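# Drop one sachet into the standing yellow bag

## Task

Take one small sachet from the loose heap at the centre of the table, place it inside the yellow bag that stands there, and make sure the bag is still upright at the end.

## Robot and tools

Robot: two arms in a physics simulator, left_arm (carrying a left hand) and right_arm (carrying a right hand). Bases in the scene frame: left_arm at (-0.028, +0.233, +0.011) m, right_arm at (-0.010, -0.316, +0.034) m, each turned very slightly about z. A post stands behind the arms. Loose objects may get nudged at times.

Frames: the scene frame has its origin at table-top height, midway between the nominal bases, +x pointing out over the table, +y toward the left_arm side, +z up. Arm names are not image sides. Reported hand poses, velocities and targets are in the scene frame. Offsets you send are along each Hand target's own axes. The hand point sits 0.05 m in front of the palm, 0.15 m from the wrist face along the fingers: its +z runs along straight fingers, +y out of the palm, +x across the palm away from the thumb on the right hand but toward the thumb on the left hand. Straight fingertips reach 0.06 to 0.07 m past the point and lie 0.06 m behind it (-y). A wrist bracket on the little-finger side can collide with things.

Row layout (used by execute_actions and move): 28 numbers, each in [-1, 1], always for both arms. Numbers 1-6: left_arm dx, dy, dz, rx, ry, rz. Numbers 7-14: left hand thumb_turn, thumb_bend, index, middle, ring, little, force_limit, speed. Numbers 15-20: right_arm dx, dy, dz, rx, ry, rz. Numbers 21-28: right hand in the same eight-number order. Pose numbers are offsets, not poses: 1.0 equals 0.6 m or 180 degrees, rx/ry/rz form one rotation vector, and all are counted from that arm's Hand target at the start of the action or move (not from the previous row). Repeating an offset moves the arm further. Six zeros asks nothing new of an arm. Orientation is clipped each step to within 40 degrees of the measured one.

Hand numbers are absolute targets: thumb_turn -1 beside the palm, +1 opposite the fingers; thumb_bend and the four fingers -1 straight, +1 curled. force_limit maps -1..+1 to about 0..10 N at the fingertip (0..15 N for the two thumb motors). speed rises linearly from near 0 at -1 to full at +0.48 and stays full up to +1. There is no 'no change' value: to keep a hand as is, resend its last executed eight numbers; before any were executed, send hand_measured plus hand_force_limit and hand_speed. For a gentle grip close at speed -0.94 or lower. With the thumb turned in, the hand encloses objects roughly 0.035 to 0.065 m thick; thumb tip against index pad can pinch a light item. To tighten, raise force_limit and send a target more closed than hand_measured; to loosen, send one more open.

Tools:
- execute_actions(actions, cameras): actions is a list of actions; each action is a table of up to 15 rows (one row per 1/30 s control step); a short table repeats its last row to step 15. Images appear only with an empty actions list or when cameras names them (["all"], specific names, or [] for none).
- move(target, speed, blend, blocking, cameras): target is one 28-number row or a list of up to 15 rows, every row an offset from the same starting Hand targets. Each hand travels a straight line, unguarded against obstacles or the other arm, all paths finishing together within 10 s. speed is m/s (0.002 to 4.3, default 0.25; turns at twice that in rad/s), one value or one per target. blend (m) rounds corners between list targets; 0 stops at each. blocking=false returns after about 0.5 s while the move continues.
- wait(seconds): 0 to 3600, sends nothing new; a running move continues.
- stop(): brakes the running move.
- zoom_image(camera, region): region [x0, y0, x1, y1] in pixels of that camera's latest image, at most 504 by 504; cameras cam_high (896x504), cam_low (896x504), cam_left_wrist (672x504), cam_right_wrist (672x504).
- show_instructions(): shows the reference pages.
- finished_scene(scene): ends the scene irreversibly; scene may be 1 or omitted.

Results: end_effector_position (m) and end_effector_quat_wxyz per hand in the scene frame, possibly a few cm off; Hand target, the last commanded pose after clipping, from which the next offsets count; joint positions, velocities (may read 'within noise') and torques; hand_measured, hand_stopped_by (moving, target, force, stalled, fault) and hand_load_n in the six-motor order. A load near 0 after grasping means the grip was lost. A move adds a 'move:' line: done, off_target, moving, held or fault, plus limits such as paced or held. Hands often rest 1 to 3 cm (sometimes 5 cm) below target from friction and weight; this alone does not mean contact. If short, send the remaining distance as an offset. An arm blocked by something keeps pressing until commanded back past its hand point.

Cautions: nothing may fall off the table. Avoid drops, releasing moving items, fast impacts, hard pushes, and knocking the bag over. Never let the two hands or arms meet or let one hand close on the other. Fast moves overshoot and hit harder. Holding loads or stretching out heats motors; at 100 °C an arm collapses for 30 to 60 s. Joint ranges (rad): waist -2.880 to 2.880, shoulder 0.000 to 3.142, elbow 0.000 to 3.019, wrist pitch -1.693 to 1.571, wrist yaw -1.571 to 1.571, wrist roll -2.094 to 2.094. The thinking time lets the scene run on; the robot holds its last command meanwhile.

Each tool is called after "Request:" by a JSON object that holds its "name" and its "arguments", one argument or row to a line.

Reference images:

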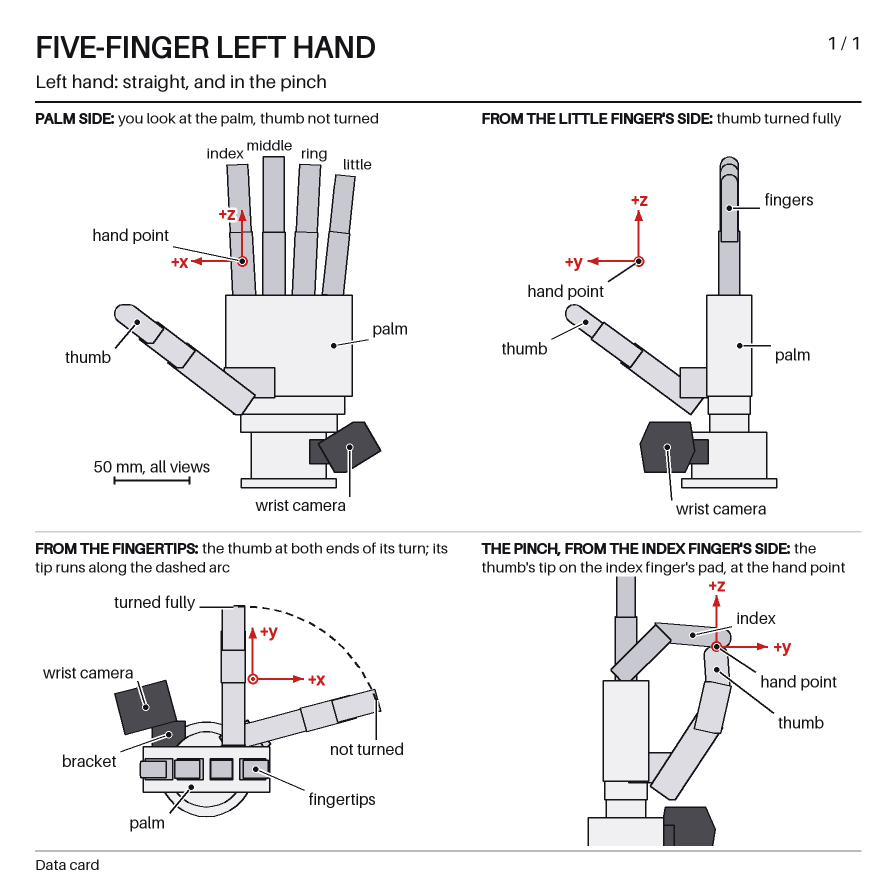

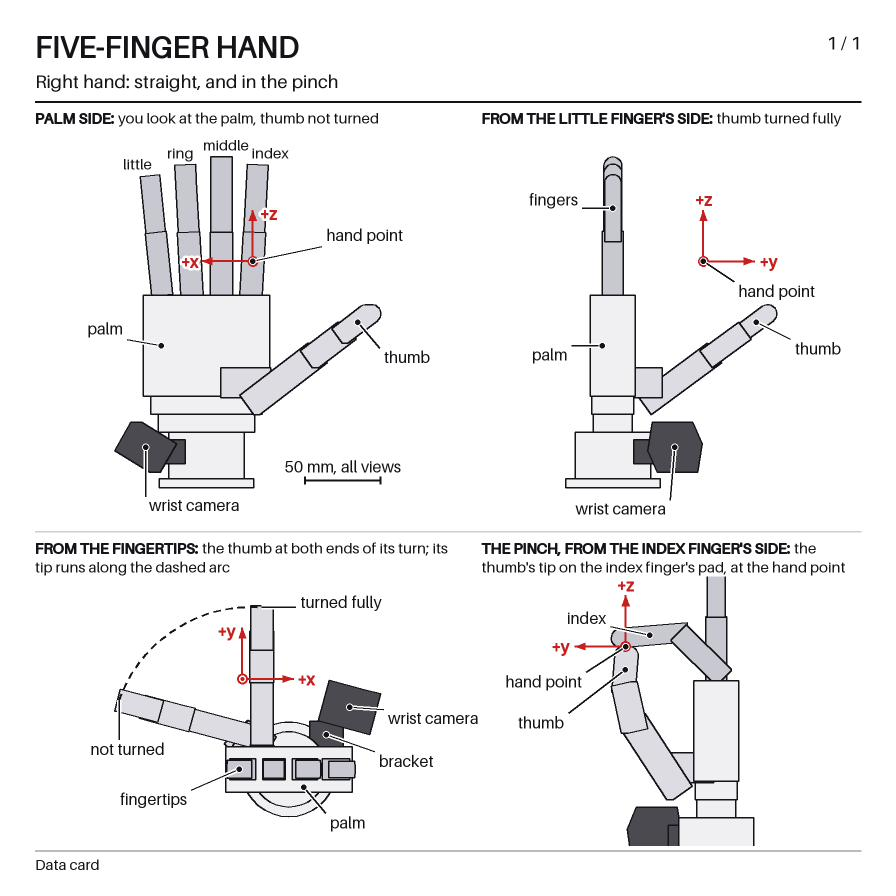

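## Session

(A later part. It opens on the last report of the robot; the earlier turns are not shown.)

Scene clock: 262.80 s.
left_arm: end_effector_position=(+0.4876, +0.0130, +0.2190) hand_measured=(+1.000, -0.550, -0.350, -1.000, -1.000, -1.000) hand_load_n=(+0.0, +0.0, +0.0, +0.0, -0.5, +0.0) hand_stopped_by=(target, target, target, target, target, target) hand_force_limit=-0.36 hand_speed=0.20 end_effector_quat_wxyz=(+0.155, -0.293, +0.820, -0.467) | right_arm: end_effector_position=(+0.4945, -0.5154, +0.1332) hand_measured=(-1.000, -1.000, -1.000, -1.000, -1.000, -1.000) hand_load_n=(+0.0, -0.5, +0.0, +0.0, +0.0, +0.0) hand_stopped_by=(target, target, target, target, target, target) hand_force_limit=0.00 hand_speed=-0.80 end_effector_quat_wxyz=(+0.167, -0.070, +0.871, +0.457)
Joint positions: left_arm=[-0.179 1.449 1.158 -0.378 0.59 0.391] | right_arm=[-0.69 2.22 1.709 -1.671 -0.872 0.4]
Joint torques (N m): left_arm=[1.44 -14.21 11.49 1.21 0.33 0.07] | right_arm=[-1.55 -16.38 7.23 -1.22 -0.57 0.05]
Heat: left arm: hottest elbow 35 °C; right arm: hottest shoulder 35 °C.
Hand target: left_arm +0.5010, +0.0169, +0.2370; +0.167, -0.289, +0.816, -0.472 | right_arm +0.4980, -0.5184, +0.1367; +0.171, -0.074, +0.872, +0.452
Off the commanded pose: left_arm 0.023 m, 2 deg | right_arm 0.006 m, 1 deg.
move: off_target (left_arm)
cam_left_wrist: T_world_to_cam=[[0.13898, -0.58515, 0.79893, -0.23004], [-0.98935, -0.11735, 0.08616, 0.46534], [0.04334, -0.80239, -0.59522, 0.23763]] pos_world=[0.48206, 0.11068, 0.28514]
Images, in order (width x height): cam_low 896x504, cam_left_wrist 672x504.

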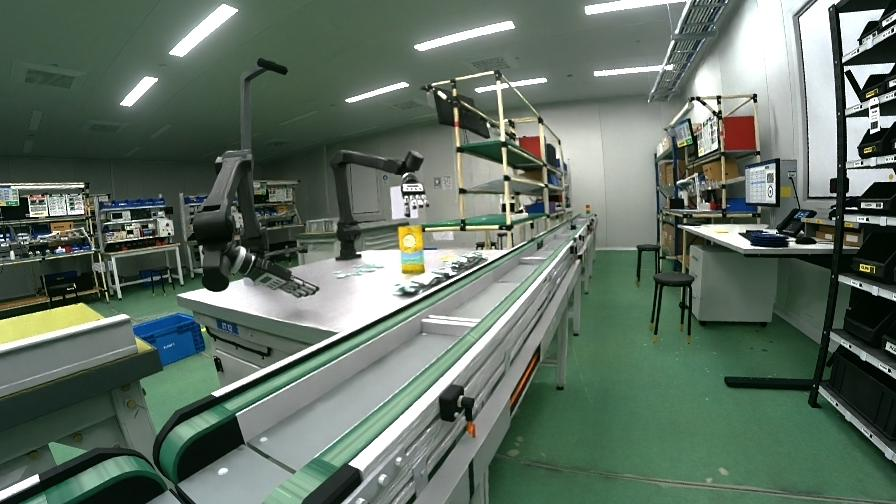

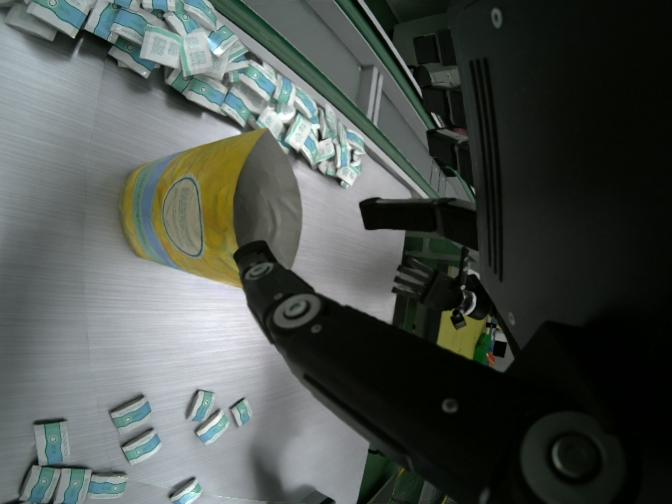

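Request:
{"name": "move", "arguments": {
  "target": [
    [0,-0.0433,-0.025,0,0,0,1,-0.55,-0.35,-1,-1,-1,-0.36,0.2,0,0,0,0,0,0,-1,-1,-1,-1,-1,-1,0,-0.8],
    [0.0352,0.0387,-0.2335,0,0,0,1,-0.55,-0.35,-1,-1,-1,-0.36,0.2,0,0,0,0,0,0,-1,-1,-1,-1,-1,-1,0,-0.8]
  ],
  "speed": 0.15,
  "blend": 0.01,
  "cameras": ["cam_left_wrist","cam_low","cam_high"]
}}

Request:
{"name": "zoom_image", "arguments": {
  "camera": "cam_high",
  "region": [380, 170, 560, 380]
}}

Request:
{"name": "zoom_image", "arguments": {
  "camera": "cam_high",
  "region": [420, 160, 500, 260]
}}

Scene clock: 266.43 s.
left_arm: end_effector_position=(+0.4055, +0.1025, +0.2946) hand_measured=(+1.000, -0.550, -0.350, -1.000, -1.000, -1.000) hand_load_n=(+0.0, +0.0, +0.0, +0.0, +0.0, +0.0) hand_stopped_by=(target, target, target, target, target, target) hand_force_limit=-0.36 hand_speed=0.20 end_effector_quat_wxyz=(+0.174, -0.283, +0.814, -0.476) | right_arm: end_effector_position=(+0.4945, -0.5154, +0.1332) hand_measured=(-1.000, -1.000, -1.000, -1.000, -1.000, -1.000) hand_load_n=(+0.0, +0.0, +0.0, +0.0, +0.0, +0.0) hand_stopped_by=(target, target, target, target, target, target) hand_force_limit=0.00 hand_speed=-0.80 end_effector_quat_wxyz=(+0.167, -0.070, +0.871, +0.457)
Joint positions: left_arm=[0.013 1.155 1.09 -0.65 0.737 0.545] | right_arm=[-0.69 2.22 1.709 -1.671 -0.872 0.4]
Joint torques (N m): left_arm=[0.44 -8.41 7.65 1.37 0.46 0.06] | right_arm=[-1.55 -16.38 7.27 -1.22 -0.57 0.05]
Heat: left arm: hottest elbow 35 °C; right arm: hottest shoulder 35 °C.
Hand target: left_arm +0.4009, +0.1070, +0.2866; +0.167, -0.289, +0.816, -0.472 | right_arm +0.4980, -0.5184, +0.1367; +0.171, -0.074, +0.872, +0.452
Off the commanded pose: left_arm 0.010 m, 1 deg | right_arm 0.006 m, 1 deg.
move: done
cam_left_wrist: T_world_to_cam=[[0.10099, -0.58053, 0.80795, -0.21445], [-0.99216, -0.1189, 0.03858, 0.4035], [0.07367, -0.80551, -0.58798, 0.34387]] pos_world=[0.39666, 0.20047, 0.35988]
Images, in order (width x height): cam_high 896x504, cam_low 896x504, cam_left_wrist 672x504.

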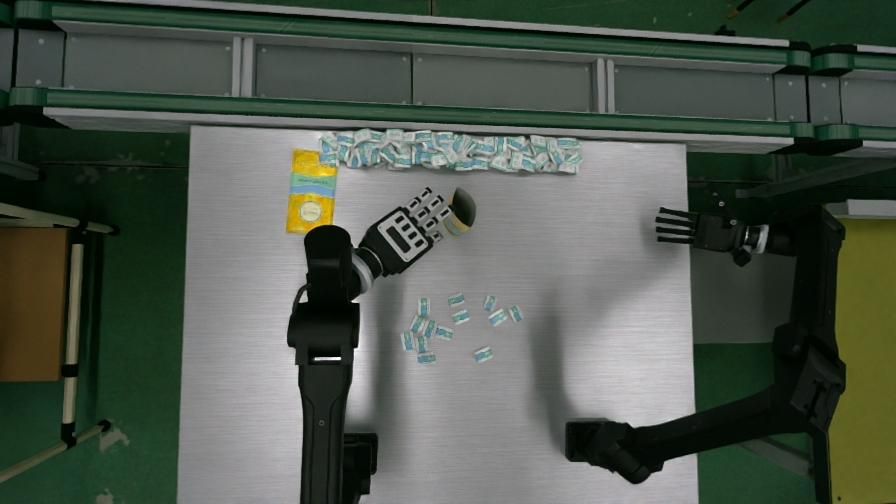

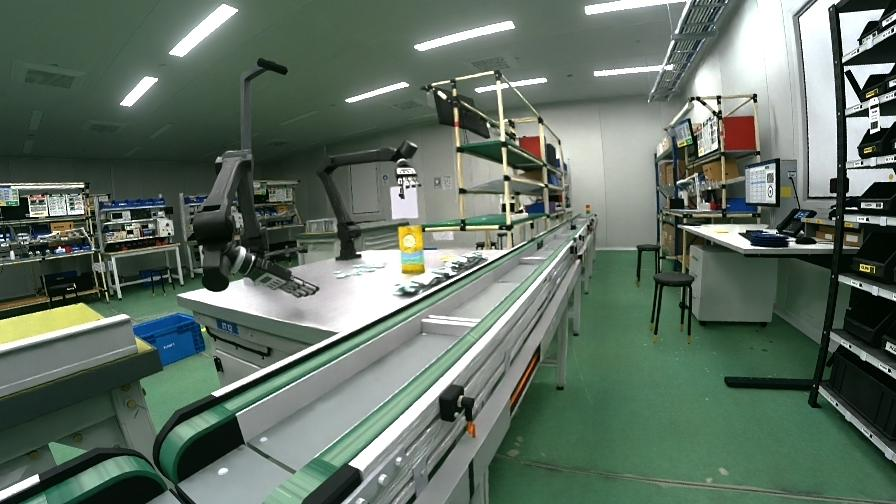

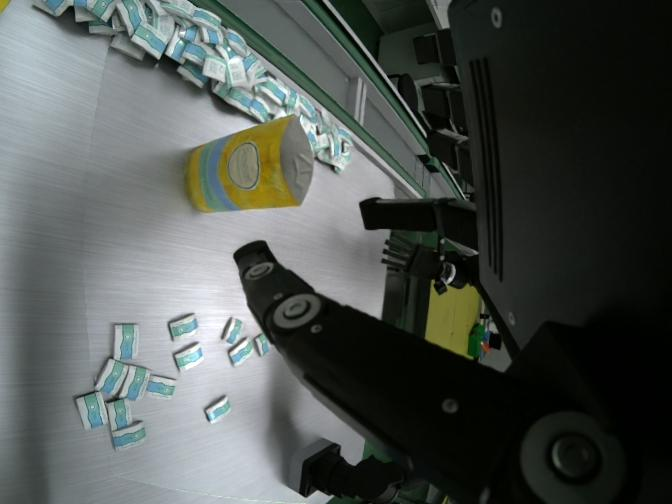

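Scaled by 2.400.

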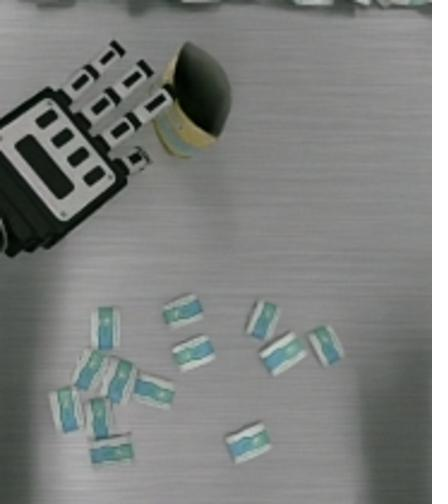

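Scaled by 5.040.

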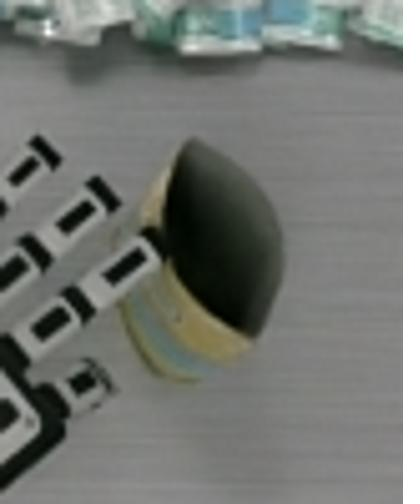

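Request:
{"name": "finished_scene", "arguments": {

}}

The scene is finished: the task was done.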